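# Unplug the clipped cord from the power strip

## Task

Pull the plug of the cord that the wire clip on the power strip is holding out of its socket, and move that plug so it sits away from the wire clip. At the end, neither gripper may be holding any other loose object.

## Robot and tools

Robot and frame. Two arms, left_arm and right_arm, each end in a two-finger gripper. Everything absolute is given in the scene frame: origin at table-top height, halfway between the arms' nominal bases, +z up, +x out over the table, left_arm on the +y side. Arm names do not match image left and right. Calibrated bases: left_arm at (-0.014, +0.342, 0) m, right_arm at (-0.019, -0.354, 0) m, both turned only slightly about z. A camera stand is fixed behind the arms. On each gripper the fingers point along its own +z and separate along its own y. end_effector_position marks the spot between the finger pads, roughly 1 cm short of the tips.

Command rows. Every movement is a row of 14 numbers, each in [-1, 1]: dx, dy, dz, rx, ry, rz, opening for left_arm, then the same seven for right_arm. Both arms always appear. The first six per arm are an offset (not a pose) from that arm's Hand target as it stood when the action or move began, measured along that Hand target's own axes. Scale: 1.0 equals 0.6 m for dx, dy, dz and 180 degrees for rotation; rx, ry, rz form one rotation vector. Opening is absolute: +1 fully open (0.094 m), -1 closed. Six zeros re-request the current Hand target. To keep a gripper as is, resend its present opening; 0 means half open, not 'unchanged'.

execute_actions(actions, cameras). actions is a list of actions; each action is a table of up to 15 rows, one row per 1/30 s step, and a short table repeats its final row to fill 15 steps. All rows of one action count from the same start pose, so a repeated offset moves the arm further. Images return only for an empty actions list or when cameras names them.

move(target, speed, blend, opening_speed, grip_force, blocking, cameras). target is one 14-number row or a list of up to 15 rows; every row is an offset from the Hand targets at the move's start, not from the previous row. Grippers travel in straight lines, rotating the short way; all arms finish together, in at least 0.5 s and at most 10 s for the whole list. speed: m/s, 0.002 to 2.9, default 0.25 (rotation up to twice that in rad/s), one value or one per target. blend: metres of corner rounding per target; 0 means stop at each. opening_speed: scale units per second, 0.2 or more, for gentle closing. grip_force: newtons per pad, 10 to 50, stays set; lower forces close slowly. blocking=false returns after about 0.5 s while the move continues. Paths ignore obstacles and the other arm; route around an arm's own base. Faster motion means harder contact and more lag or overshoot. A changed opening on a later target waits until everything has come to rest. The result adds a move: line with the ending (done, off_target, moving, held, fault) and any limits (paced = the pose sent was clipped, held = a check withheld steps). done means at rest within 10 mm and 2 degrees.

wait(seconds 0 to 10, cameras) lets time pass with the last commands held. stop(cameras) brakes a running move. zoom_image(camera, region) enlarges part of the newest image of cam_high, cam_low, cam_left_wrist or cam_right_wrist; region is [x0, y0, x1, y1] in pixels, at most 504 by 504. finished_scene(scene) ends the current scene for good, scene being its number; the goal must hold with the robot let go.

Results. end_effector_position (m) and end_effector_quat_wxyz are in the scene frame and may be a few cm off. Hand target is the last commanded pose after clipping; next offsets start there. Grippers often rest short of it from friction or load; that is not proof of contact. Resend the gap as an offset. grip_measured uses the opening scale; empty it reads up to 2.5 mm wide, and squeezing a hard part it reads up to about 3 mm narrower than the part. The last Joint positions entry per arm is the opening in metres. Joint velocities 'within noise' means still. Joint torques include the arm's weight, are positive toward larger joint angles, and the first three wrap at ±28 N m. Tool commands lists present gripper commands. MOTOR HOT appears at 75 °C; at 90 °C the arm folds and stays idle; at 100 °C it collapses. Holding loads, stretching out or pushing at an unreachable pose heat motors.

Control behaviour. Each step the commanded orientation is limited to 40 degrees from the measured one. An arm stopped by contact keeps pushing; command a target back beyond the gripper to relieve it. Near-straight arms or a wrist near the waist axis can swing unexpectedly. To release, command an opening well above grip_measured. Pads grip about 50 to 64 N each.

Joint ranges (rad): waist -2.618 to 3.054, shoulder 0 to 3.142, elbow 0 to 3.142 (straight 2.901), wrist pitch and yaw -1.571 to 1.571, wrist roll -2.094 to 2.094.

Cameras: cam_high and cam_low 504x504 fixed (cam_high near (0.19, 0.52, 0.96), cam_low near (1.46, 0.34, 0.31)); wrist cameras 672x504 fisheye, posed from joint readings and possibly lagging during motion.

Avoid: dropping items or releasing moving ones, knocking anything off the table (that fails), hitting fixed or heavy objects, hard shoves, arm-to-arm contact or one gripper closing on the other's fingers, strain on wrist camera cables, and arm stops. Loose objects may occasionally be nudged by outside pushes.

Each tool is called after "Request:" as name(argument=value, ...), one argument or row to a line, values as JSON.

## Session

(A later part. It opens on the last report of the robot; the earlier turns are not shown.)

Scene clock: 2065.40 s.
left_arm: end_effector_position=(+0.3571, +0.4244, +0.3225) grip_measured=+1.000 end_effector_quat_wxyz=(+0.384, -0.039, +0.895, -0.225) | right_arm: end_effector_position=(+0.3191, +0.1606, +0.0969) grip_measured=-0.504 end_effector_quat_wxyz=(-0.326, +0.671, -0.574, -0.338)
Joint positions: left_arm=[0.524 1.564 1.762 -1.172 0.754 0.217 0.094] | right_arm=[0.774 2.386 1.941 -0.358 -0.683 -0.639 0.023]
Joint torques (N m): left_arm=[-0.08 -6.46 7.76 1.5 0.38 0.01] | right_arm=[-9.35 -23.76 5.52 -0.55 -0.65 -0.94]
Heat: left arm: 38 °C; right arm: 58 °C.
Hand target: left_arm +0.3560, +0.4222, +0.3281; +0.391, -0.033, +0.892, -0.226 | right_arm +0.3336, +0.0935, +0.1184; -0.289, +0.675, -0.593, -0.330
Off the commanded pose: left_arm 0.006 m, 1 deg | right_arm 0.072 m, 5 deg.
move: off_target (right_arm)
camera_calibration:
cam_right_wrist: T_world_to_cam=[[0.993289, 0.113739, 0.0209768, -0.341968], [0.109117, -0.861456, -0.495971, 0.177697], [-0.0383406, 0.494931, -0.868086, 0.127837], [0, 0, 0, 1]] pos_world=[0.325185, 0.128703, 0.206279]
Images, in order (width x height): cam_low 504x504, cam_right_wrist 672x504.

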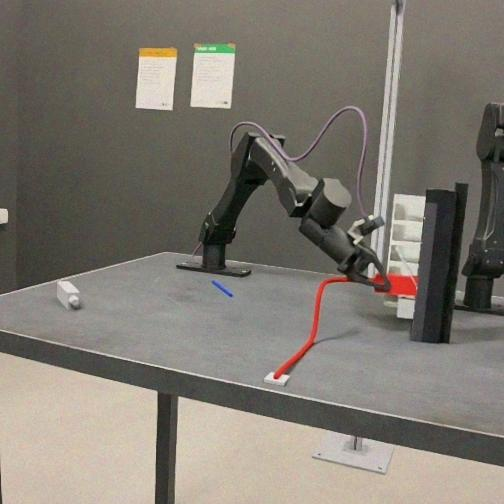

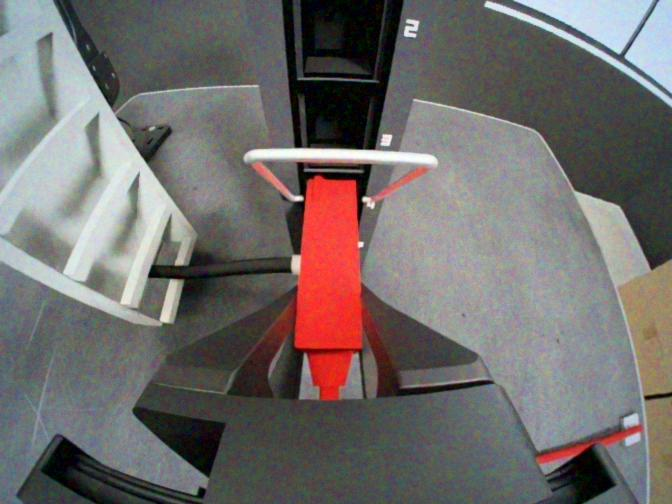

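Request:
zoom_image(
  camera="cam_right_wrist",
  region=[210, 120, 450, 310],
)

Request:
zoom_image(
  camera="cam_low",
  region=[340, 220, 440, 320],
)

Scaled by 2.100 from the camera's 672x504 image, which has a finer 960x720 frame.

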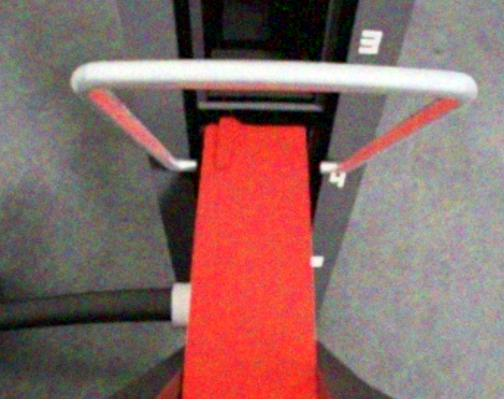

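Scaled by 5.040 from the camera's 504x504 image, which has a finer 720x720 frame.

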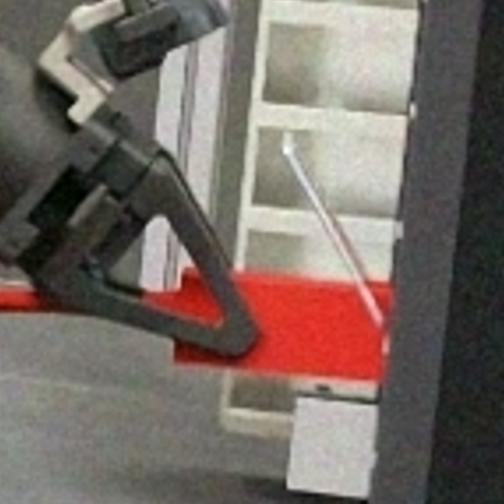

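Request:
move(
  target=[0, 0, 0, 0, 0, 0, 1, 0.0249, 0.0004, -0.0539, 0, 0, 0, -0.65],
  speed=0.05,
  cameras=["cam_low", "cam_right_wrist"],
)

Scene clock: 2089.27 s.
left_arm: end_effector_position=(+0.3571, +0.4244, +0.3225) grip_measured=+1.000 end_effector_quat_wxyz=(+0.384, -0.039, +0.895, -0.225) | right_arm: end_effector_position=(+0.3394, +0.0546, +0.0960) grip_measured=-0.504 end_effector_quat_wxyz=(-0.262, +0.670, -0.616, -0.320)
Joint positions: left_arm=[0.524 1.564 1.762 -1.172 0.754 0.217 0.094] | right_arm=[0.598 2.251 1.823 -0.654 -0.73 -0.84 0.023]
Joint torques (N m): left_arm=[-0.01 -6.43 7.73 1.53 0.38 0.02] | right_arm=[-0.16 -17.58 9.09 1.14 -0.64 -0.19]
Heat: left arm: 38 °C; right arm: 68 °C.
Hand target: left_arm +0.3560, +0.4222, +0.3281; +0.391, -0.033, +0.892, -0.226 | right_arm +0.3379, +0.0590, +0.1266; -0.289, +0.675, -0.593, -0.330
Off the commanded pose: left_arm 0.006 m, 1 deg | right_arm 0.031 m, 4 deg.
move: off_target (right_arm)
camera_calibration:
cam_right_wrist: T_world_to_cam=[[0.993878, 0.0853768, -0.0701239, -0.340045], [0.0524218, -0.923118, -0.380926, 0.0953536], [-0.0972549, 0.374918, -0.921942, 0.212055], [0, 0, 0, 1]] pos_world=[0.353588, 0.0375513, 0.20798]
Images, in order (width x height): cam_low 504x504, cam_right_wrist 672x504.

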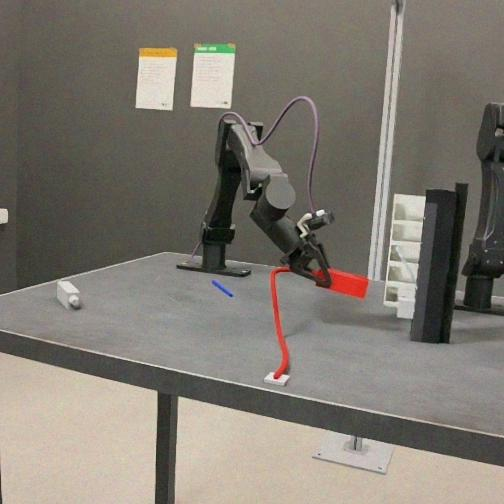

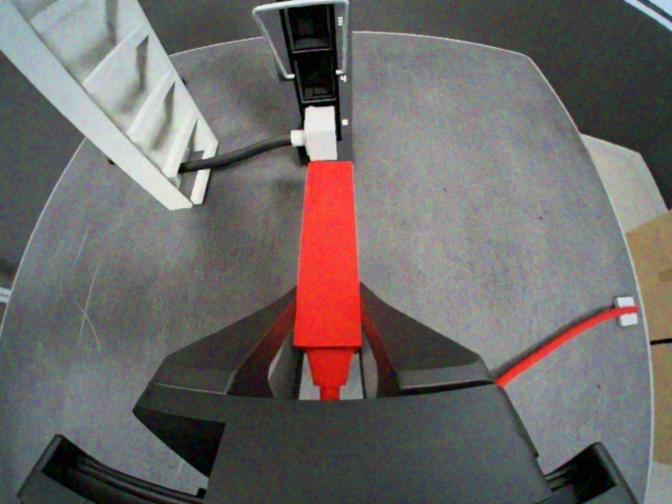

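Request:
move(
  target=[0, 0, 0, 0, 0, 0, 1, 0.13437, -0.04658, 0.03537, 0, 0, 0, -0.65],
  speed=0.08,
  cameras=["cam_high", "cam_low", "cam_right_wrist"],
)

Scene clock: 2112.13 s.
left_arm: end_effector_position=(+0.3571, +0.4244, +0.3225) grip_measured=+1.000 end_effector_quat_wxyz=(+0.384, -0.039, +0.895, -0.225) | right_arm: end_effector_position=(+0.3666, +0.0267, +0.0481) grip_measured=-0.504 end_effector_quat_wxyz=(-0.272, +0.673, -0.609, -0.319)
Joint positions: left_arm=[0.524 1.564 1.762 -1.172 0.754 0.217 0.094] | right_arm=[0.515 2.337 1.773 -0.568 -0.772 -0.948 0.023]
Joint torques (N m): left_arm=[-0.14 -6.48 7.75 1.5 0.41 0.01] | right_arm=[-0.46 -13.07 7.6 1.49 -0.62 -0.16]
Heat: left arm: 38 °C; right arm: 65 °C.
Hand target: left_arm +0.3560, +0.4222, +0.3281; +0.391, -0.033, +0.892, -0.226 | right_arm +0.3697, +0.0301, +0.0499; -0.289, +0.675, -0.593, -0.330
Off the commanded pose: left_arm 0.006 m, 1 deg | right_arm 0.005 m, 3 deg.
move: off_target (right_arm)
camera_calibration:
cam_right_wrist: T_world_to_cam=[[0.994454, 0.0926226, -0.0498154, -0.369337], [0.0656997, -0.916999, -0.393442, 0.0454524], [-0.0821223, 0.387987, -0.917999, 0.174867], [0, 0, 0, 1]] pos_world=[0.378663, 0.00804258, 0.160012]
Images, in order (width x height): cam_high 504x504, cam_low 504x504, cam_right_wrist 672x504.

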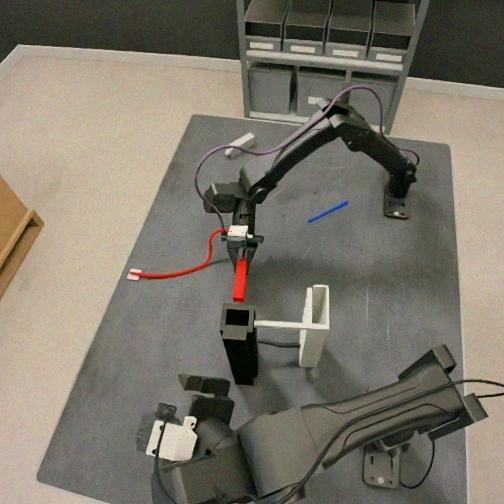

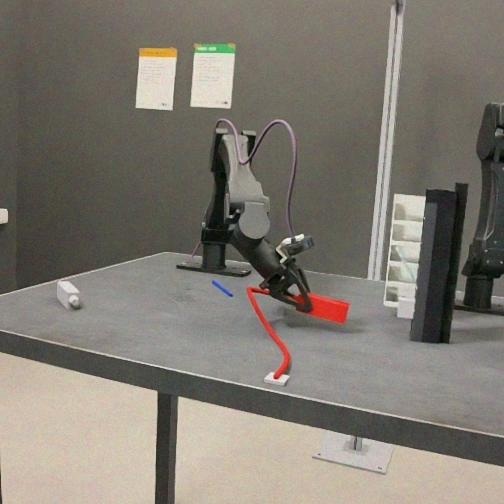

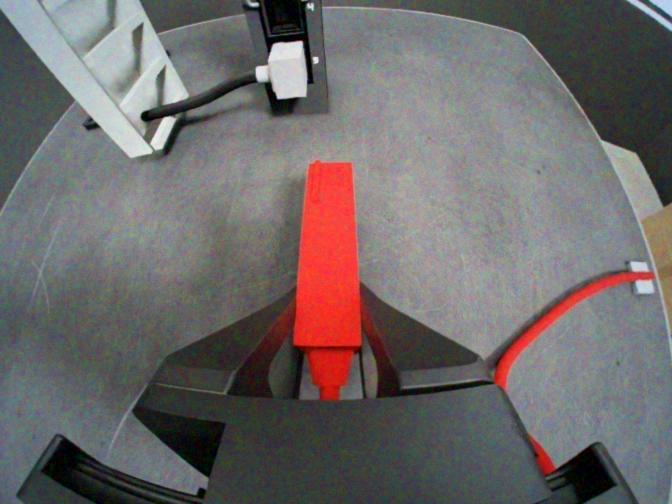

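Request:
move(
  target=[0, 0, 0, 0, 0, 0, 1, 0.01576, 0, 0.01231, 0, 0, 0, -0.65],
  speed=0.04,
  cameras=["cam_low", "cam_right_wrist"],
)

Scene clock: 2123.23 s.
left_arm: end_effector_position=(+0.3571, +0.4244, +0.3225) grip_measured=+1.000 end_effector_quat_wxyz=(+0.384, -0.039, +0.895, -0.225) | right_arm: end_effector_position=(+0.3666, +0.0268, +0.0372) grip_measured=-0.504 end_effector_quat_wxyz=(-0.272, +0.674, -0.608, -0.320)
Joint positions: left_arm=[0.524 1.564 1.762 -1.172 0.754 0.217 0.094] | right_arm=[0.515 2.352 1.754 -0.533 -0.773 -0.949 0.023]
Joint torques (N m): left_arm=[-0.08 -6.37 7.83 1.48 0.39 0.03] | right_arm=[-0.77 -12.97 7.15 1.55 -0.61 -0.15]
Heat: left arm: 38 °C; right arm: 64 °C.
Hand target: left_arm +0.3560, +0.4222, +0.3281; +0.391, -0.033, +0.892, -0.226 | right_arm +0.3697, +0.0301, +0.0379; -0.289, +0.675, -0.593, -0.330
Off the commanded pose: left_arm 0.006 m, 1 deg | right_arm 0.005 m, 3 deg.
move: off_target (right_arm)
camera_calibration:
cam_right_wrist: T_world_to_cam=[[0.994364, 0.094134, -0.048772, -0.369914], [0.0674059, -0.916421, -0.394498, 0.0406789], [-0.0818314, 0.388987, -0.917602, 0.164676], [0, 0, 0, 1]] pos_world=[0.378562, 0.00804358, 0.149113]
Images, in order (width x height): cam_low 504x504, cam_right_wrist 672x504.

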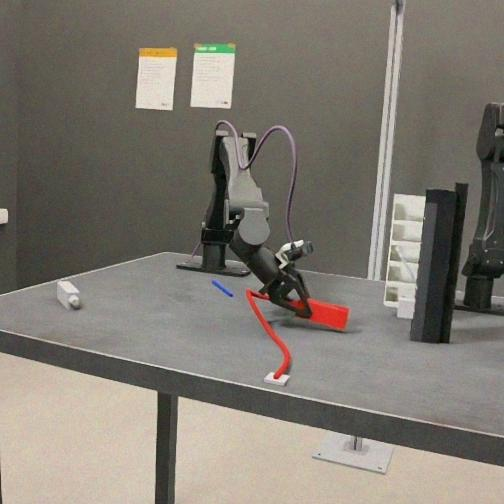

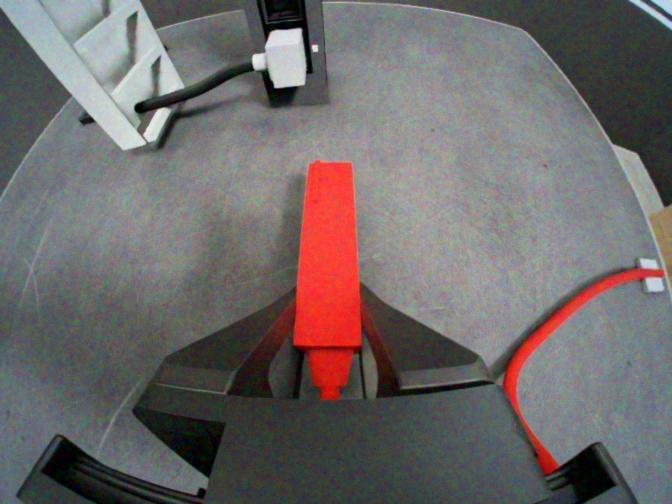

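Request:
zoom_image(
  camera="cam_low",
  region=[260, 250, 380, 370],
)

Scaled by 4.200 from the camera's 504x504 image, which has a finer 720x720 frame.

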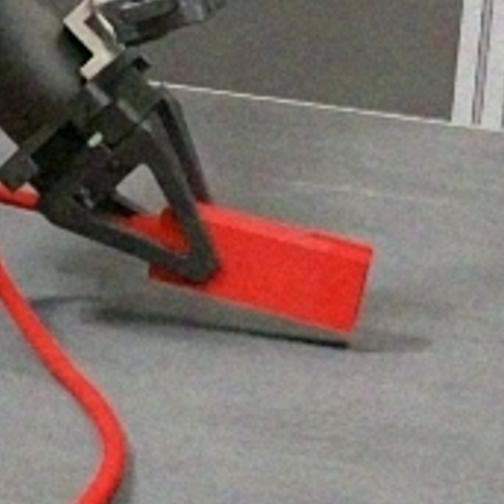

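Request:
move(
  target=[0, 0, 0, 0, 0, 0, 1, 0.01707, 0, 0.01334, 0, -0.0556, 0, -0.65],
  speed=0.04,
  cameras=["cam_low", "cam_right_wrist"],
)

Scene clock: 2148.73 s.
left_arm: end_effector_position=(+0.3571, +0.4244, +0.3225) grip_measured=+1.000 end_effector_quat_wxyz=(+0.384, -0.039, +0.895, -0.225) | right_arm: end_effector_position=(+0.3667, +0.0295, +0.0239) grip_measured=-0.504 end_effector_quat_wxyz=(-0.324, +0.647, -0.579, -0.377)
Joint positions: left_arm=[0.524 1.564 1.762 -1.172 0.754 0.217 0.094] | right_arm=[0.484 2.377 1.611 -0.238 -0.928 -0.881 0.023]
Joint torques (N m): left_arm=[-0.05 -6.38 7.8 1.53 0.4 0.02] | right_arm=[-1.05 -12.81 6.93 1.76 -0.68 -0.11]
Heat: left arm: 38 °C; right arm: 59 °C.
Hand target: left_arm +0.3560, +0.4222, +0.3281; +0.391, -0.033, +0.892, -0.226 | right_arm +0.3698, +0.0301, +0.0248; -0.340, +0.644, -0.565, -0.387
Off the commanded pose: left_arm 0.006 m, 1 deg | right_arm 0.003 m, 3 deg.
move: off_target (right_arm)
camera_calibration:
cam_right_wrist: T_world_to_cam=[[0.993211, 0.106842, -0.046, -0.371003], [0.0643271, -0.833958, -0.548065, 0.0402576], [-0.0969182, 0.541385, -0.83517, 0.150536], [0, 0, 0, 1]] pos_world=[0.380484, -0.00828641, 0.130721]
Images, in order (width x height): cam_low 504x504, cam_right_wrist 672x504.

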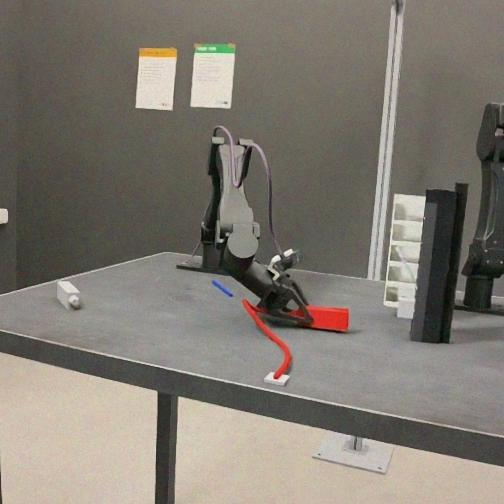

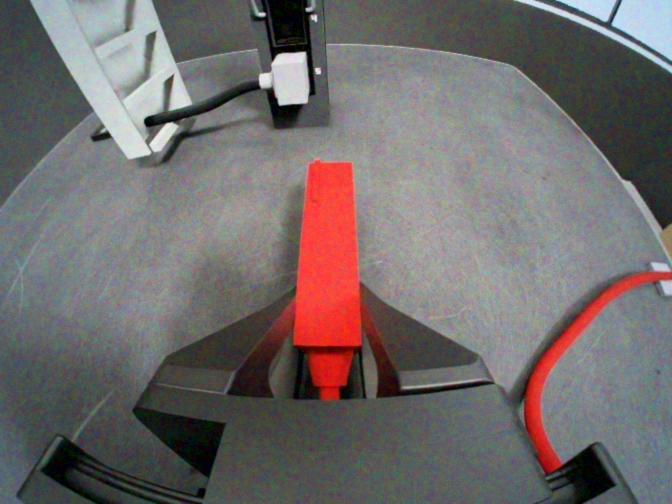

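Request:
zoom_image(
  camera="cam_low",
  region=[250, 260, 370, 380],
)

Scaled by 4.200 from the camera's 504x504 image, which has a finer 720x720 frame.

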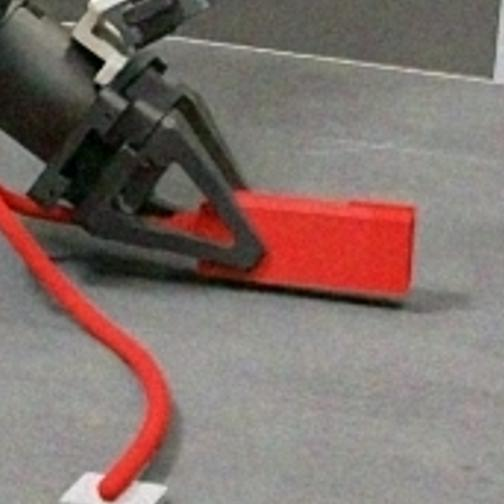

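Request:
move(
  target=[
    [0, 0, 0, 0, 0, 0, 1, 0.0059, 0, 0.0031, 0, 0, 0, -0.65],
    [0, 0, 0, 0, 0, 0, 1, 0.0059, 0, 0.0031, 0, 0, 0, -0.1],
  ],
  speed=0.03,
  opening_speed=0.5,
  cameras=["cam_low", "cam_right_wrist"],
)

Scene clock: 2170.40 s.
left_arm: end_effector_position=(+0.3571, +0.4244, +0.3225) grip_measured=+1.000 end_effector_quat_wxyz=(+0.384, -0.039, +0.895, -0.225) | right_arm: end_effector_position=(+0.3675, +0.0316, +0.0235) grip_measured=-0.102 end_effector_quat_wxyz=(-0.332, +0.647, -0.572, -0.380)
Joint positions: left_arm=[0.524 1.564 1.762 -1.172 0.754 0.217 0.094] | right_arm=[0.484 2.385 1.606 -0.206 -0.942 -0.877 0.042]
Joint torques (N m): left_arm=[-0.01 -6.53 7.83 1.52 0.39 0.02] | right_arm=[-0.98 -12.71 6.83 1.6 -0.61 0.01]
Heat: left arm: 38 °C; right arm: 60 °C.
Hand target: left_arm +0.3560, +0.4222, +0.3281; +0.391, -0.033, +0.892, -0.226 | right_arm +0.3697, +0.0301, +0.0210; -0.340, +0.644, -0.565, -0.387
Off the commanded pose: left_arm 0.006 m, 1 deg | right_arm 0.004 m, 1 deg.
move: done; target 2's new opening was sent with right_arm's hand 0.003 m and 3 deg from that target
camera_calibration:
cam_right_wrist: T_world_to_cam=[[0.992948, 0.113292, -0.0349045, -0.372449], [0.0740586, -0.822724, -0.563596, 0.0382077], [-0.0925679, 0.557036, -0.825313, 0.146726], [0, 0, 0, 1]] pos_world=[0.380575, -0.00810153, 0.129628]
Images, in order (width x height): cam_low 504x504, cam_right_wrist 672x504.

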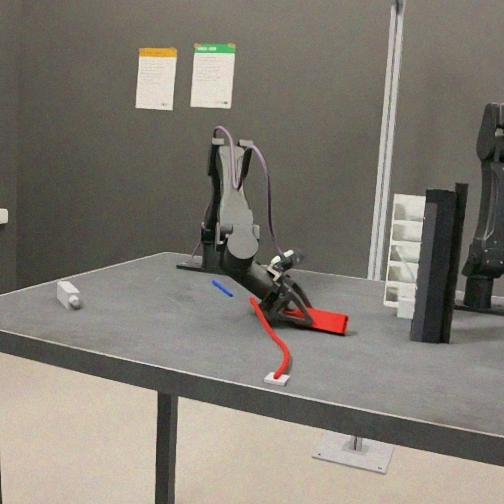

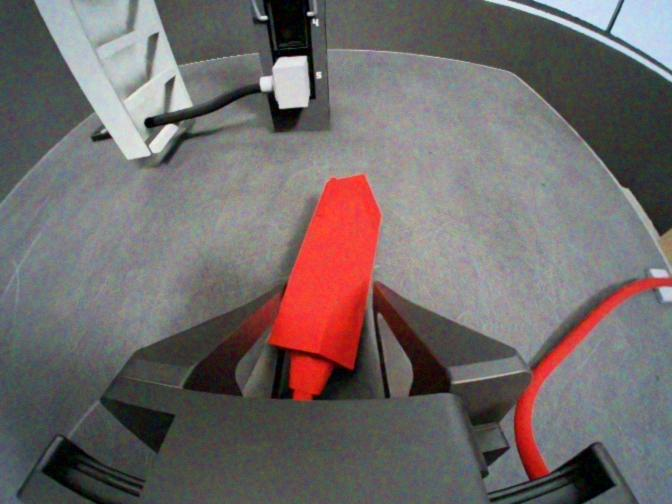

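Request:
move(
  target=[
    [0, 0, 0, 0, 0, 0, 1, 0, 0, 0, 0, 0, 0, 0.4],
    [0, 0, 0, 0, 0, 0, 1, -0.1765, 0, -0.0936, 0, 0, 0, 0.4],
  ],
  speed=0.05,
  opening_speed=0.5,
  cameras=["cam_high", "cam_low", "cam_right_wrist"],
)

Scene clock: 2189.93 s.
left_arm: end_effector_position=(+0.3571, +0.4244, +0.3225) grip_measured=+1.000 end_effector_quat_wxyz=(+0.384, -0.039, +0.895, -0.225) | right_arm: end_effector_position=(+0.3640, +0.0296, +0.1079) grip_measured=+0.398 end_effector_quat_wxyz=(-0.311, +0.641, -0.585, -0.388)
Joint positions: left_arm=[0.524 1.564 1.762 -1.172 0.754 0.217 0.094] | right_arm=[0.484 2.259 1.767 -0.543 -0.942 -0.874 0.066]
Joint torques (N m): left_arm=[-0.06 -6.56 7.9 1.48 0.39 0.06] | right_arm=[-0.83 -17.33 10.78 1.14 -0.53 -0.07]
Heat: left arm: 38 °C; right arm: 57 °C.
Hand target: left_arm +0.3560, +0.4222, +0.3281; +0.391, -0.033, +0.892, -0.226 | right_arm +0.3697, +0.0301, +0.1408; -0.340, +0.644, -0.565, -0.387
Off the commanded pose: left_arm 0.006 m, 1 deg | right_arm 0.034 m, 4 deg.
move: off_target (right_arm)
camera_calibration:
cam_right_wrist: T_world_to_cam=[[0.990344, 0.110138, -0.0841862, -0.359387], [0.046674, -0.836735, -0.545616, 0.09282], [-0.130535, 0.536419, -0.833796, 0.232506], [0, 0, 0, 1]] pos_world=[0.381935, -0.00747237, 0.214251]
Images, in order (width x height): cam_high 504x504, cam_low 504x504, cam_right_wrist 672x504.

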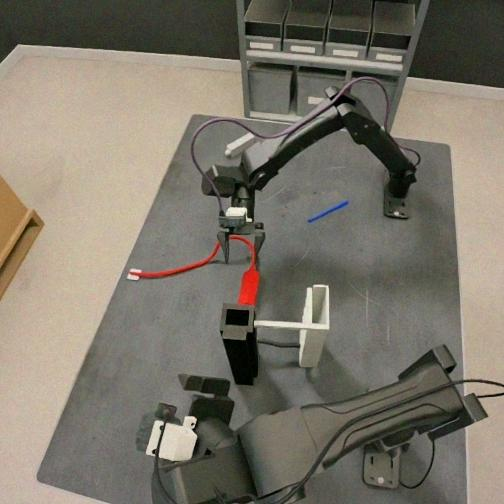

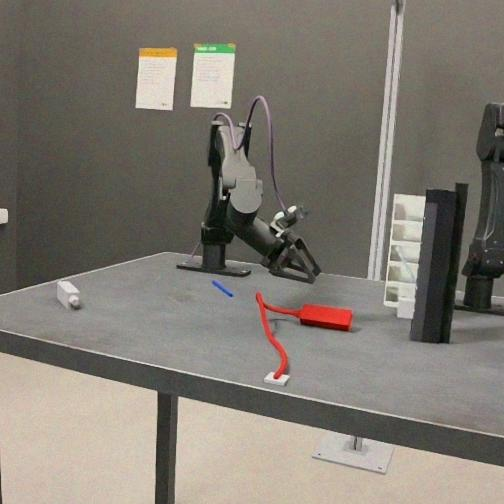

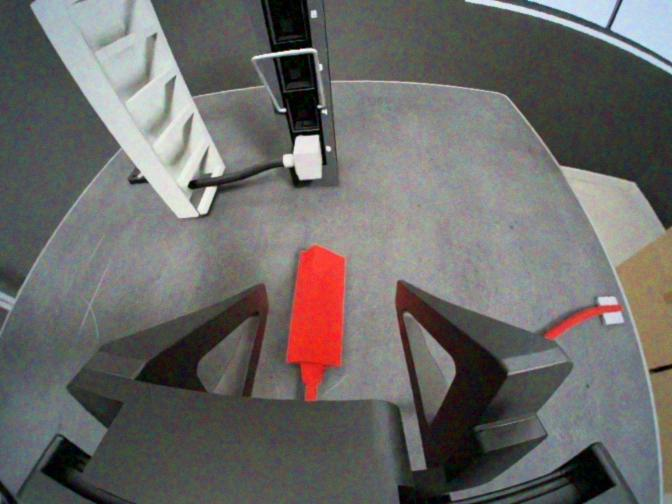

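Request:
move(
  target=[0.26043, 0.11527, 0.09023, -0.1852, -0.0444, 0.0278, 1, 0.001, 0.20962, -0.21547, 0, 0, 0, 0.4],
  speed=0.15,
  cameras=["all"],
)

Scene clock: 2322.83 s.
left_arm: end_effector_position=(+0.2942, +0.4274, +0.1561) grip_measured=+1.000 end_effector_quat_wxyz=(+0.424, -0.118, +0.896, +0.057) | right_arm: end_effector_position=(+0.2651, -0.0989, +0.1903) grip_measured=+0.398 end_effector_quat_wxyz=(-0.327, +0.644, -0.579, -0.379)
Joint positions: left_arm=[0.246 0.989 0.653 -0.35 0.003 0.004 0.094] | right_arm=[0.288 1.679 1.304 -0.883 -1.018 -1.186 0.066]
Joint torques (N m): left_arm=[-0.49 -3.36 7.45 2.28 -0.12 -0.11] | right_arm=[-0.57 -9.98 7.04 0.74 -0.73 -0.18]
Heat: left arm: 38 °C; right arm: 71 °C.
Hand target: left_arm +0.2944, +0.4269, +0.1598; +0.434, -0.121, +0.891, +0.059 | right_arm +0.2598, -0.0996, +0.2009; -0.340, +0.644, -0.565, -0.387
Off the commanded pose: left_arm 0.004 m, 1 deg | right_arm 0.012 m, 2 deg.
move: off_target (right_arm)
camera_calibration:
cam_left_wrist: T_world_to_cam=[[0.243801, -0.969814, -0.00474857, 0.339256], [-0.884545, -0.220352, -0.411127, 0.445144], [0.397671, 0.104434, -0.911566, 0.0910597], [0, 0, 0, 1]] pos_world=[0.274827, 0.417594, 0.267629]
cam_right_wrist: T_world_to_cam=[[0.993535, 0.103332, -0.0470238, -0.248916], [0.0601295, -0.830291, -0.554077, 0.033521], [-0.0962972, 0.547667, -0.831136, 0.348855], [0, 0, 0, 1]] pos_world=[0.278885, -0.137503, 0.296814]

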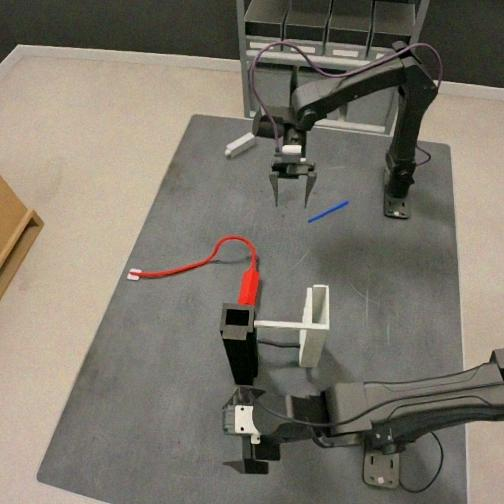

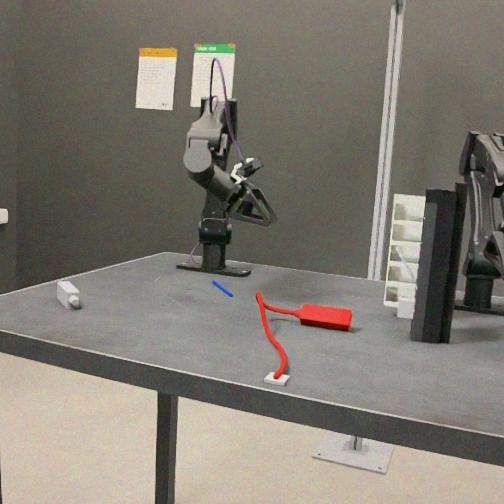

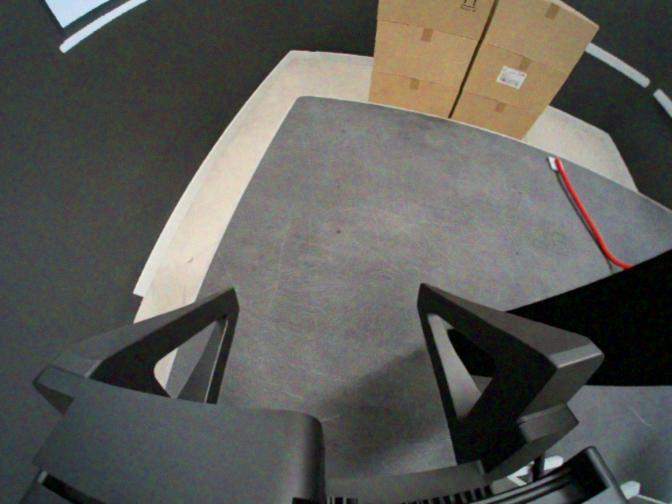

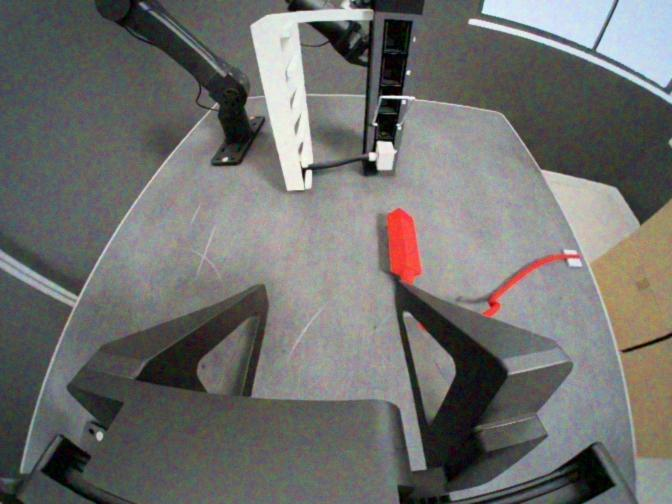

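Request:
move(
  target=[-0.08572, 0, 0.2716, 0, 0, 0, -0.213, 0, 0, 0, 0, 0, 0, 0.4],
  speed=0.12,
  cameras=["cam_left_wrist"],
)

Scene clock: 2341.77 s.
left_arm: end_effector_position=(+0.4391, +0.4671, +0.0914) grip_measured=-0.210 end_effector_quat_wxyz=(+0.421, -0.118, +0.898, +0.056) | right_arm: end_effector_position=(+0.2650, -0.0989, +0.1903) grip_measured=+0.398 end_effector_quat_wxyz=(-0.327, +0.644, -0.579, -0.379)
Joint positions: left_arm=[0.246 1.723 0.951 0.078 0.002 0.004 0.037] | right_arm=[0.288 1.679 1.304 -0.883 -1.018 -1.188 0.066]
Joint torques (N m): left_arm=[-0.17 -6.82 9.84 2.29 -0.09 -0.09] | right_arm=[-0.75 -10.18 6.99 0.74 -0.66 -0.17]
Heat: left arm: 39 °C; right arm: 61 °C.
Hand target: left_arm +0.4488, +0.4695, +0.1000; +0.434, -0.121, +0.891, +0.059 | right_arm +0.2599, -0.0996, +0.2009; -0.340, +0.644, -0.565, -0.387
Off the commanded pose: left_arm 0.013 m, 2 deg | right_arm 0.012 m, 2 deg.
move: off_target (left_arm, right_arm)
camera_calibration:
cam_left_wrist: T_world_to_cam=[[0.244299, -0.969689, -0.00462128, 0.34183], [-0.887448, -0.221653, -0.404112, 0.556659], [0.390838, 0.102825, -0.914698, -0.0256821], [0, 0, 0, 1]] pos_world=[0.420535, 0.457495, 0.203041]
Images, in order (width x height): cam_left_wrist 672x504.

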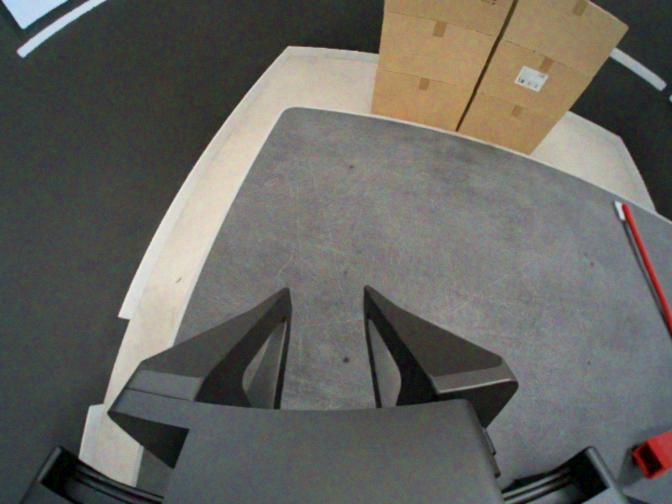

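Request:
move(
  target=[-0.0788, 0, -0.06157, 0, 0, 0, -0.213, 0, 0, 0, 0, 0, 0, 0.4],
  speed=0.08,
  cameras=[],
)

Request:
move(
  target=[0.0788, 0, 0.06157, 0, 0, 0, -0.213, 0, 0, 0, 0, 0, 0, 0.4],
  speed=0.08,
  cameras=[],
)

Request:
move(
  target=[0, 0, 0, 0, 0, 0, -0.213, 0, 0, 0, 0, 0, 0, 0.4],
  speed=0.08,
  cameras=[],
)

Scene clock: 2355.97 s.
left_arm: end_effector_position=(+0.4459, +0.4690, +0.1419) grip_measured=-0.210 end_effector_quat_wxyz=(+0.420, -0.119, +0.898, +0.056) | right_arm: end_effector_position=(+0.2650, -0.0989, +0.1903) grip_measured=+0.398 end_effector_quat_wxyz=(-0.327, +0.644, -0.579, -0.379)
Joint positions: left_arm=[0.246 1.666 1.109 -0.139 0.002 0.004 0.037] | right_arm=[0.288 1.679 1.304 -0.883 -1.018 -1.188 0.066]
Joint torques (N m): left_arm=[-0.24 -9.43 10.13 1.97 -0.09 -0.07] | right_arm=[-0.68 -10.09 7.19 0.72 -0.74 -0.17]
Heat: left arm: 39 °C; right arm: 57 °C.
Hand target: left_arm +0.4487, +0.4695, +0.1600; +0.434, -0.121, +0.891, +0.059 | right_arm +0.2599, -0.0996, +0.2009; -0.340, +0.644, -0.565, -0.387
Off the commanded pose: left_arm 0.018 m, 2 deg | right_arm 0.012 m, 2 deg.
move: off_target (left_arm, right_arm)
No camera images: "cameras" was empty.

Scene clock: 2357.47 s.
left_arm: end_effector_position=(+0.4486, +0.4697, +0.1042) grip_measured=-0.210 end_effector_quat_wxyz=(+0.435, -0.118, +0.891, +0.058) | right_arm: end_effector_position=(+0.2650, -0.0989, +0.1903) grip_measured=+0.398 end_effector_quat_wxyz=(-0.327, +0.644, -0.579, -0.379)
Joint positions: left_arm=[0.246 1.727 0.986 0.077 0.002 0.004 0.037] | right_arm=[0.288 1.679 1.304 -0.883 -1.018 -1.188 0.066]
Joint torques (N m): left_arm=[-0.29 -7.06 6.9 2.32 -0.08 -0.07] | right_arm=[-0.36 -10.3 7.21 0.76 -0.68 -0.24]
Heat: left arm: 39 °C; right arm: 56 °C.
Hand target: left_arm +0.4487, +0.4694, +0.1000; +0.434, -0.121, +0.891, +0.059 | right_arm +0.2599, -0.0996, +0.2009; -0.340, +0.644, -0.565, -0.387
Off the commanded pose: left_arm 0.004 m, 0 deg | right_arm 0.012 m, 2 deg.
move: off_target (right_arm)
No camera images: "cameras" was empty.

Scene clock: 2357.97 s.
left_arm: end_effector_position=(+0.4486, +0.4697, +0.1042) grip_measured=-0.210 end_effector_quat_wxyz=(+0.435, -0.118, +0.891, +0.058) | right_arm: end_effector_position=(+0.2650, -0.0989, +0.1903) grip_measured=+0.398 end_effector_quat_wxyz=(-0.327, +0.644, -0.579, -0.379)
Joint positions: left_arm=[0.246 1.727 0.986 0.078 0.002 0.004 0.037] | right_arm=[0.288 1.679 1.304 -0.883 -1.018 -1.188 0.066]
Joint torques (N m): left_arm=[-0.16 -7.13 6.94 2.29 -0.08 -0.06] | right_arm=[-0.77 -10.11 6.99 0.71 -0.71 -0.21]
Heat: left arm: 39 °C; right arm: 56 °C.
Hand target: left_arm +0.4487, +0.4694, +0.0999; +0.434, -0.121, +0.891, +0.059 | right_arm +0.2599, -0.0996, +0.2009; -0.340, +0.644, -0.565, -0.387
Off the commanded pose: left_arm 0.004 m, 0 deg | right_arm 0.012 m, 2 deg.
move: off_target (right_arm)
No camera images: "cameras" was empty.

Request:
move(
  target=[0, 0, 0, 0, 0, 0, -0.213, -0.15572, -0.1233, 0.33222, -0.0567, -0.0567, 0.4978, -0.362],
  speed=0.2,
  cameras=["cam_low", "cam_right_wrist"],
)

Scene clock: 2450.33 s.
left_arm: end_effector_position=(+0.4486, +0.4697, +0.1042) grip_measured=-0.210 end_effector_quat_wxyz=(+0.435, -0.118, +0.891, +0.058) | right_arm: end_effector_position=(+0.3001, +0.1203, +0.1824) grip_measured=-0.360 end_effector_quat_wxyz=(-0.053, -0.042, +0.797, +0.600)
Joint positions: left_arm=[0.246 1.727 0.986 0.078 0.002 0.004 0.037] | right_arm=[0.692 2.114 1.551 0.081 -0.937 1.207 0.03]
Joint torques (N m): left_arm=[-0.18 -7.12 6.97 2.32 -0.1 -0.07] | right_arm=[0.61 -11.59 11.7 1.97 -0.09 0.02]
Heat: left arm: 42 °C; right arm: 49 °C.
Hand target: left_arm +0.4487, +0.4694, +0.0999; +0.434, -0.121, +0.891, +0.059 | right_arm +0.3047, +0.1280, +0.1901; -0.040, -0.051, +0.792, +0.608
Off the commanded pose: left_arm 0.004 m, 0 deg | right_arm 0.012 m, 2 deg.
move: off_target (right_arm)
camera_calibration:
cam_right_wrist: T_world_to_cam=[[-0.0284069, -0.277396, -0.960336, 0.212381], [-0.827461, -0.532469, 0.178282, 0.306101], [-0.560804, 0.799705, -0.214409, 0.222113], [0, 0, 0, 1]] pos_world=[0.383882, 0.0442782, 0.197008]
Images, in order (width x height): cam_low 504x504, cam_right_wrist 672x504.

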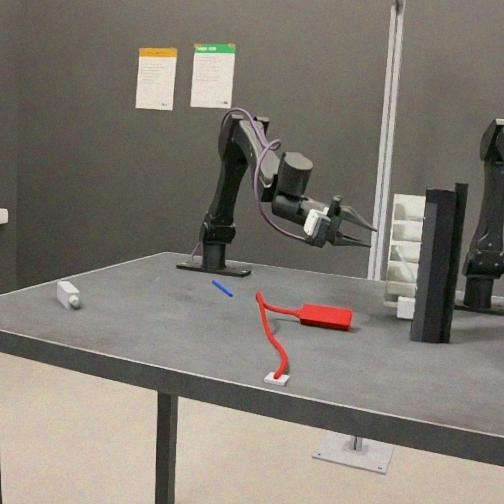

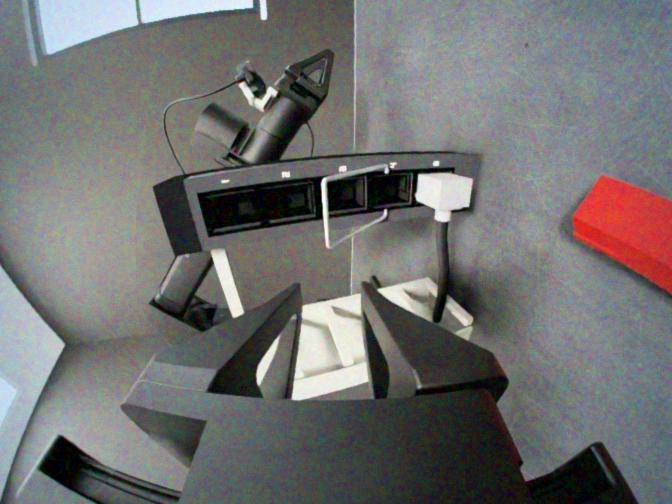

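Request:
move(
  target=[0, 0, 0, 0, 0, 0, -0.213, 0.0042, 0, 0.10008, 0, 0, 0, -0.362],
  speed=0.1,
  cameras=["cam_low", "cam_right_wrist"],
)

Scene clock: 2466.20 s.
left_arm: end_effector_position=(+0.4486, +0.4697, +0.1042) grip_measured=-0.210 end_effector_quat_wxyz=(+0.435, -0.118, +0.891, +0.058) | right_arm: end_effector_position=(+0.2878, +0.1789, +0.1669) grip_measured=-0.360 end_effector_quat_wxyz=(-0.054, -0.046, +0.798, +0.599)
Joint positions: left_arm=[0.246 1.727 0.986 0.078 0.002 0.004 0.037] | right_arm=[0.798 2.256 1.707 0.118 -0.847 1.271 0.03]
Joint torques (N m): left_arm=[-0.24 -7.15 6.94 2.31 -0.11 -0.07] | right_arm=[-0.06 -12.59 11.79 1.97 -0.07 0]
Heat: left arm: 43 °C; right arm: 50 °C.
Hand target: left_arm +0.4487, +0.4694, +0.0999; +0.434, -0.121, +0.891, +0.059 | right_arm +0.2948, +0.1852, +0.1743; -0.040, -0.051, +0.792, +0.608
Off the commanded pose: left_arm 0.004 m, 0 deg | right_arm 0.012 m, 2 deg.
move: off_target (right_arm)
camera_calibration:
cam_right_wrist: T_world_to_cam=[[-0.0232386, -0.279247, -0.959938, 0.212074], [-0.824009, -0.538364, 0.176559, 0.330223], [-0.566099, 0.795101, -0.217591, 0.167926], [0, 0, 0, 1]] pos_world=[0.372098, 0.103483, 0.181814]
Images, in order (width x height): cam_low 504x504, cam_right_wrist 672x504.

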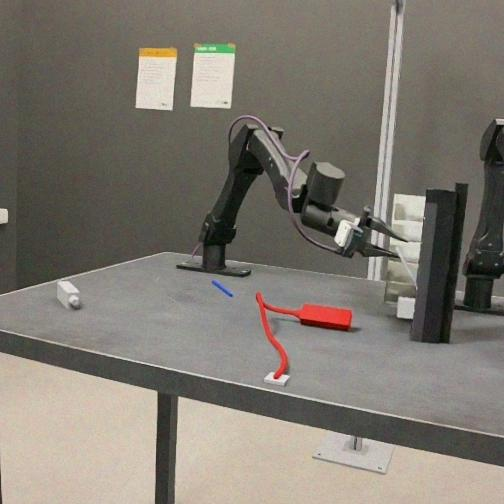

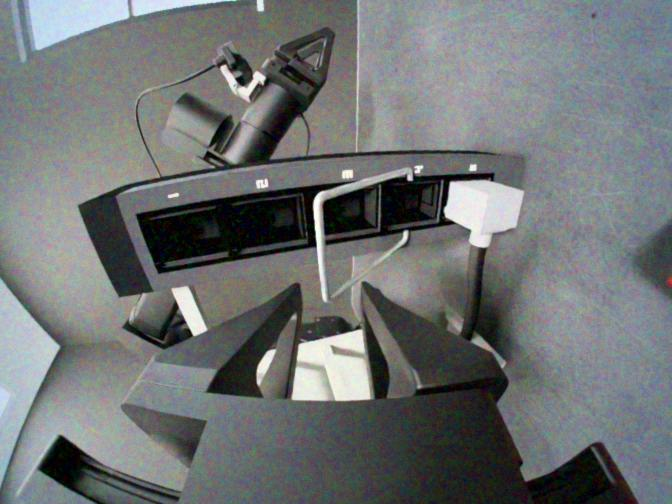

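Request:
move(
  target=[
    [0, 0, 0, 0, 0, 0, -0.213, -0.0007, -0.0696, -0.0023, 0, 0, 0, -0.362],
    [0, 0, 0, 0, 0, 0, -0.213, -0.0005, -0.1584, -0.018, 0, 0, 0, -0.362],
  ],
  speed=0.08,
  blend=0.01,
  cameras=["cam_low", "cam_right_wrist"],
)

Scene clock: 2477.40 s.
left_arm: end_effector_position=(+0.4486, +0.4697, +0.1042) grip_measured=-0.210 end_effector_quat_wxyz=(+0.435, -0.118, +0.891, +0.058) | right_arm: end_effector_position=(+0.2981, +0.1534, +0.0932) grip_measured=-0.360 end_effector_quat_wxyz=(-0.042, -0.045, +0.793, +0.606)
Joint positions: left_arm=[0.246 1.727 0.986 0.078 0.002 0.004 0.037] | right_arm=[0.749 2.335 1.505 0.409 -0.877 1.253 0.03]
Joint torques (N m): left_arm=[-0.21 -7.08 6.98 2.31 -0.1 -0.06] | right_arm=[-0.81 -12.36 6.89 2.11 -0.26 -0.11]
Heat: left arm: 43 °C; right arm: 50 °C.
Hand target: left_arm +0.4487, +0.4694, +0.0999; +0.434, -0.121, +0.891, +0.059 | right_arm +0.2996, +0.1504, +0.0853; -0.040, -0.051, +0.792, +0.608
Off the commanded pose: left_arm 0.004 m, 0 deg | right_arm 0.009 m, 1 deg.
move: done
camera_calibration:
cam_right_wrist: T_world_to_cam=[[-0.0121328, -0.26109, -0.965238, 0.128856], [-0.835588, -0.527561, 0.153205, 0.341822], [-0.549222, 0.808401, -0.211763, 0.170438], [0, 0, 0, 1]] pos_world=[0.380794, 0.0761924, 0.1081]
Images, in order (width x height): cam_low 504x504, cam_right_wrist 672x504.

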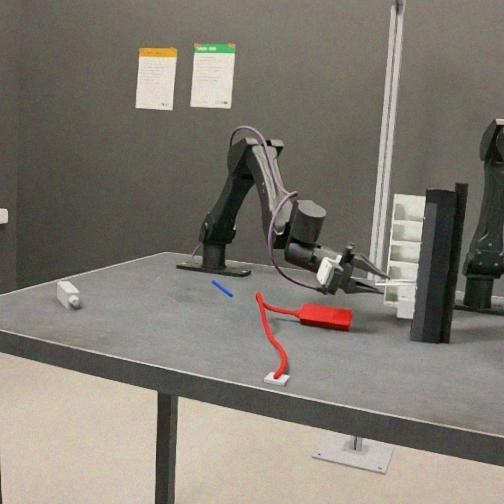

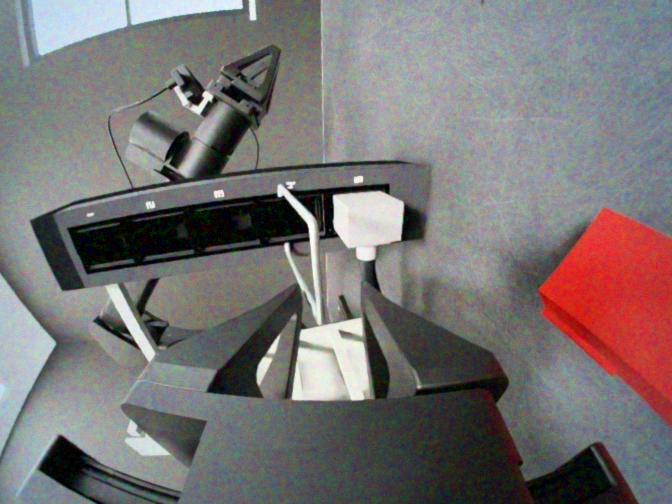

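Request:
move(
  target=[
    [0, 0, 0, 0, 0, 0, -0.213, -0.002, 0.11543, -0.018, 0, 0, 0, -0.362],
    [0, 0, 0, 0, 0, 0, -0.213, -0.0095, 0.22458, 0.01197, 0, 0, 0, -0.362],
  ],
  speed=0.08,
  blend=0.015,
  cameras=["cam_low", "cam_right_wrist"],
)

Scene clock: 2499.93 s.
left_arm: end_effector_position=(+0.4486, +0.4697, +0.1042) grip_measured=-0.210 end_effector_quat_wxyz=(+0.435, -0.118, +0.891, +0.058) | right_arm: end_effector_position=(+0.3007, +0.1884, +0.1986) grip_measured=-0.360 end_effector_quat_wxyz=(-0.048, -0.045, +0.796, +0.602)
Joint positions: left_arm=[0.246 1.727 0.986 0.078 0.002 0.004 0.037] | right_arm=[0.794 2.281 1.871 -0.009 -0.84 1.274 0.03]
Joint torques (N m): left_arm=[-0.17 -7.12 6.89 2.29 -0.13 -0.09] | right_arm=[0.7 -15.13 12.12 1.7 -0.12 -0.02]
Heat: left arm: 44 °C; right arm: 50 °C.
Hand target: left_arm +0.4487, +0.4694, +0.0999; +0.434, -0.121, +0.891, +0.059 | right_arm +0.2998, +0.1927, +0.2135; -0.040, -0.051, +0.792, +0.608
Off the commanded pose: left_arm 0.004 m, 0 deg | right_arm 0.016 m, 1 deg.
move: off_target (right_arm)
camera_calibration:
cam_right_wrist: T_world_to_cam=[[-0.0182689, -0.272447, -0.961997, 0.24321], [-0.831129, -0.530699, 0.166083, 0.343066], [-0.55578, 0.802578, -0.216743, 0.169883], [0, 0, 0, 1]] pos_world=[0.383993, 0.111982, 0.213811]
Images, in order (width x height): cam_low 504x504, cam_right_wrist 672x504.

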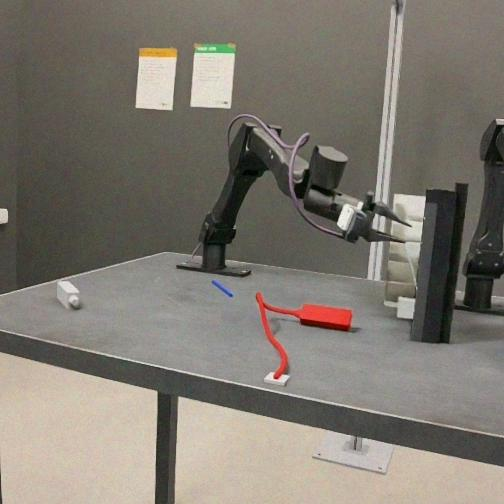

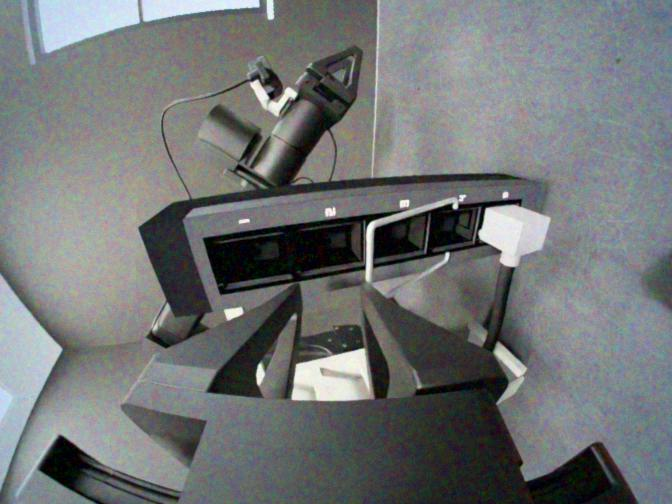

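Request:
move(
  target=[
    [0, 0, 0, 0, 0, 0, -0.213, 0, 0, -0.1333, 0, 0, 0, -0.362],
    [0, 0, 0, 0, 0, 0, -0.213, 0.217, -0.184, -0.5998, 0, 0, 0, -0.362],
  ],
  speed=0.15,
  blend=0.02,
  cameras=["all"],
)

Scene clock: 2570.77 s.
left_arm: end_effector_position=(+0.4486, +0.4697, +0.1042) grip_measured=-0.210 end_effector_quat_wxyz=(+0.435, -0.118, +0.891, +0.058) | right_arm: end_effector_position=(+0.2140, -0.1970, +0.1946) grip_measured=-0.360 end_effector_quat_wxyz=(-0.043, -0.033, +0.797, +0.601)
Joint positions: left_arm=[0.246 1.727 0.986 0.078 0.002 0.004 0.037] | right_arm=[-0.092 1.687 1.134 -1.577 -1.243 -0.553 0.03]
Joint torques (N m): left_arm=[-0.28 -7.08 6.95 2.32 -0.09 -0.06] | right_arm=[0.08 -6.2 8.98 -0.76 -0.47 -0.23]
Heat: left arm: 45 °C; right arm: 59 °C.
Hand target: left_arm +0.4487, +0.4694, +0.0999; +0.434, -0.121, +0.891, +0.059 | right_arm +0.2194, -0.1972, +0.2002; -0.040, -0.051, +0.792, +0.608
Off the commanded pose: left_arm 0.004 m, 0 deg | right_arm 0.008 m, 2 deg.
joint sent to its limit (right arm) — joint 4 (wrist pitch), lower limit. The joint targets still meet the commanded pose.
move: done
camera_calibration:
cam_left_wrist: T_world_to_cam=[[0.244426, -0.969654, -0.00526715, 0.342112], [-0.87483, -0.218174, -0.432518, 0.566463], [0.418244, 0.110327, -0.90161, -0.0350664], [0, 0, 0, 1]] pos_world=[0.426604, 0.459187, 0.215191]
cam_right_wrist: T_world_to_cam=[[-0.0316952, -0.274084, -0.961183, 0.135056], [-0.842594, -0.50994, 0.173196, 0.0723113], [-0.537616, 0.815377, -0.214779, 0.428435], [0, 0, 0, 1]] pos_world=[0.295543, -0.275445, 0.209308]

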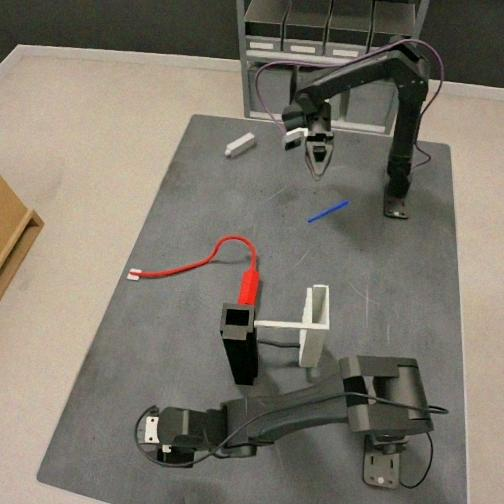

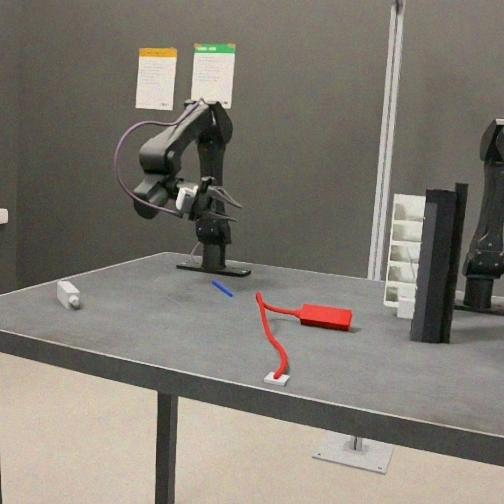

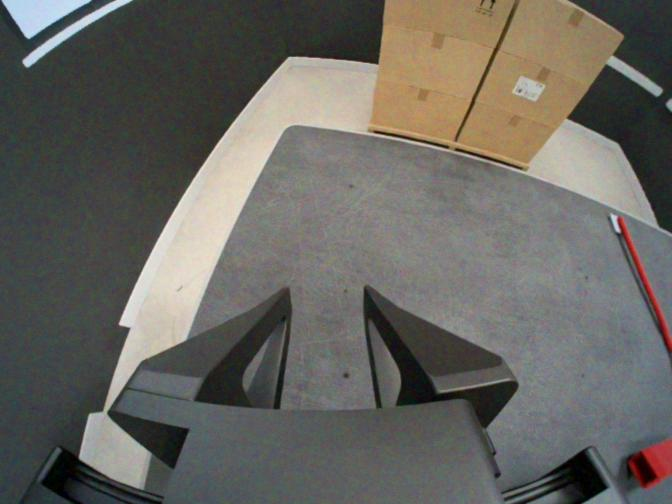

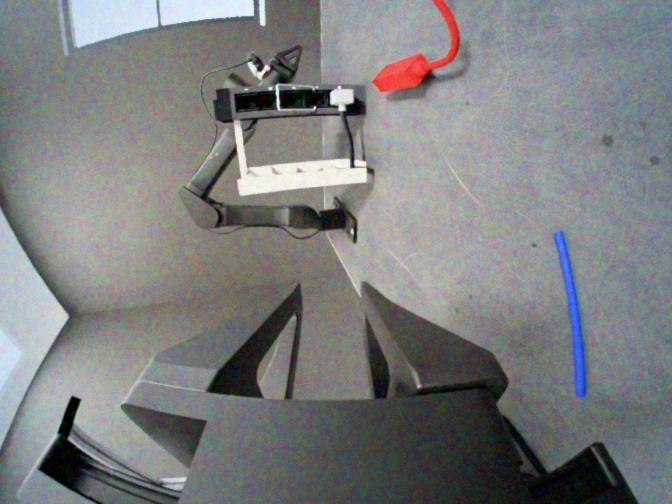

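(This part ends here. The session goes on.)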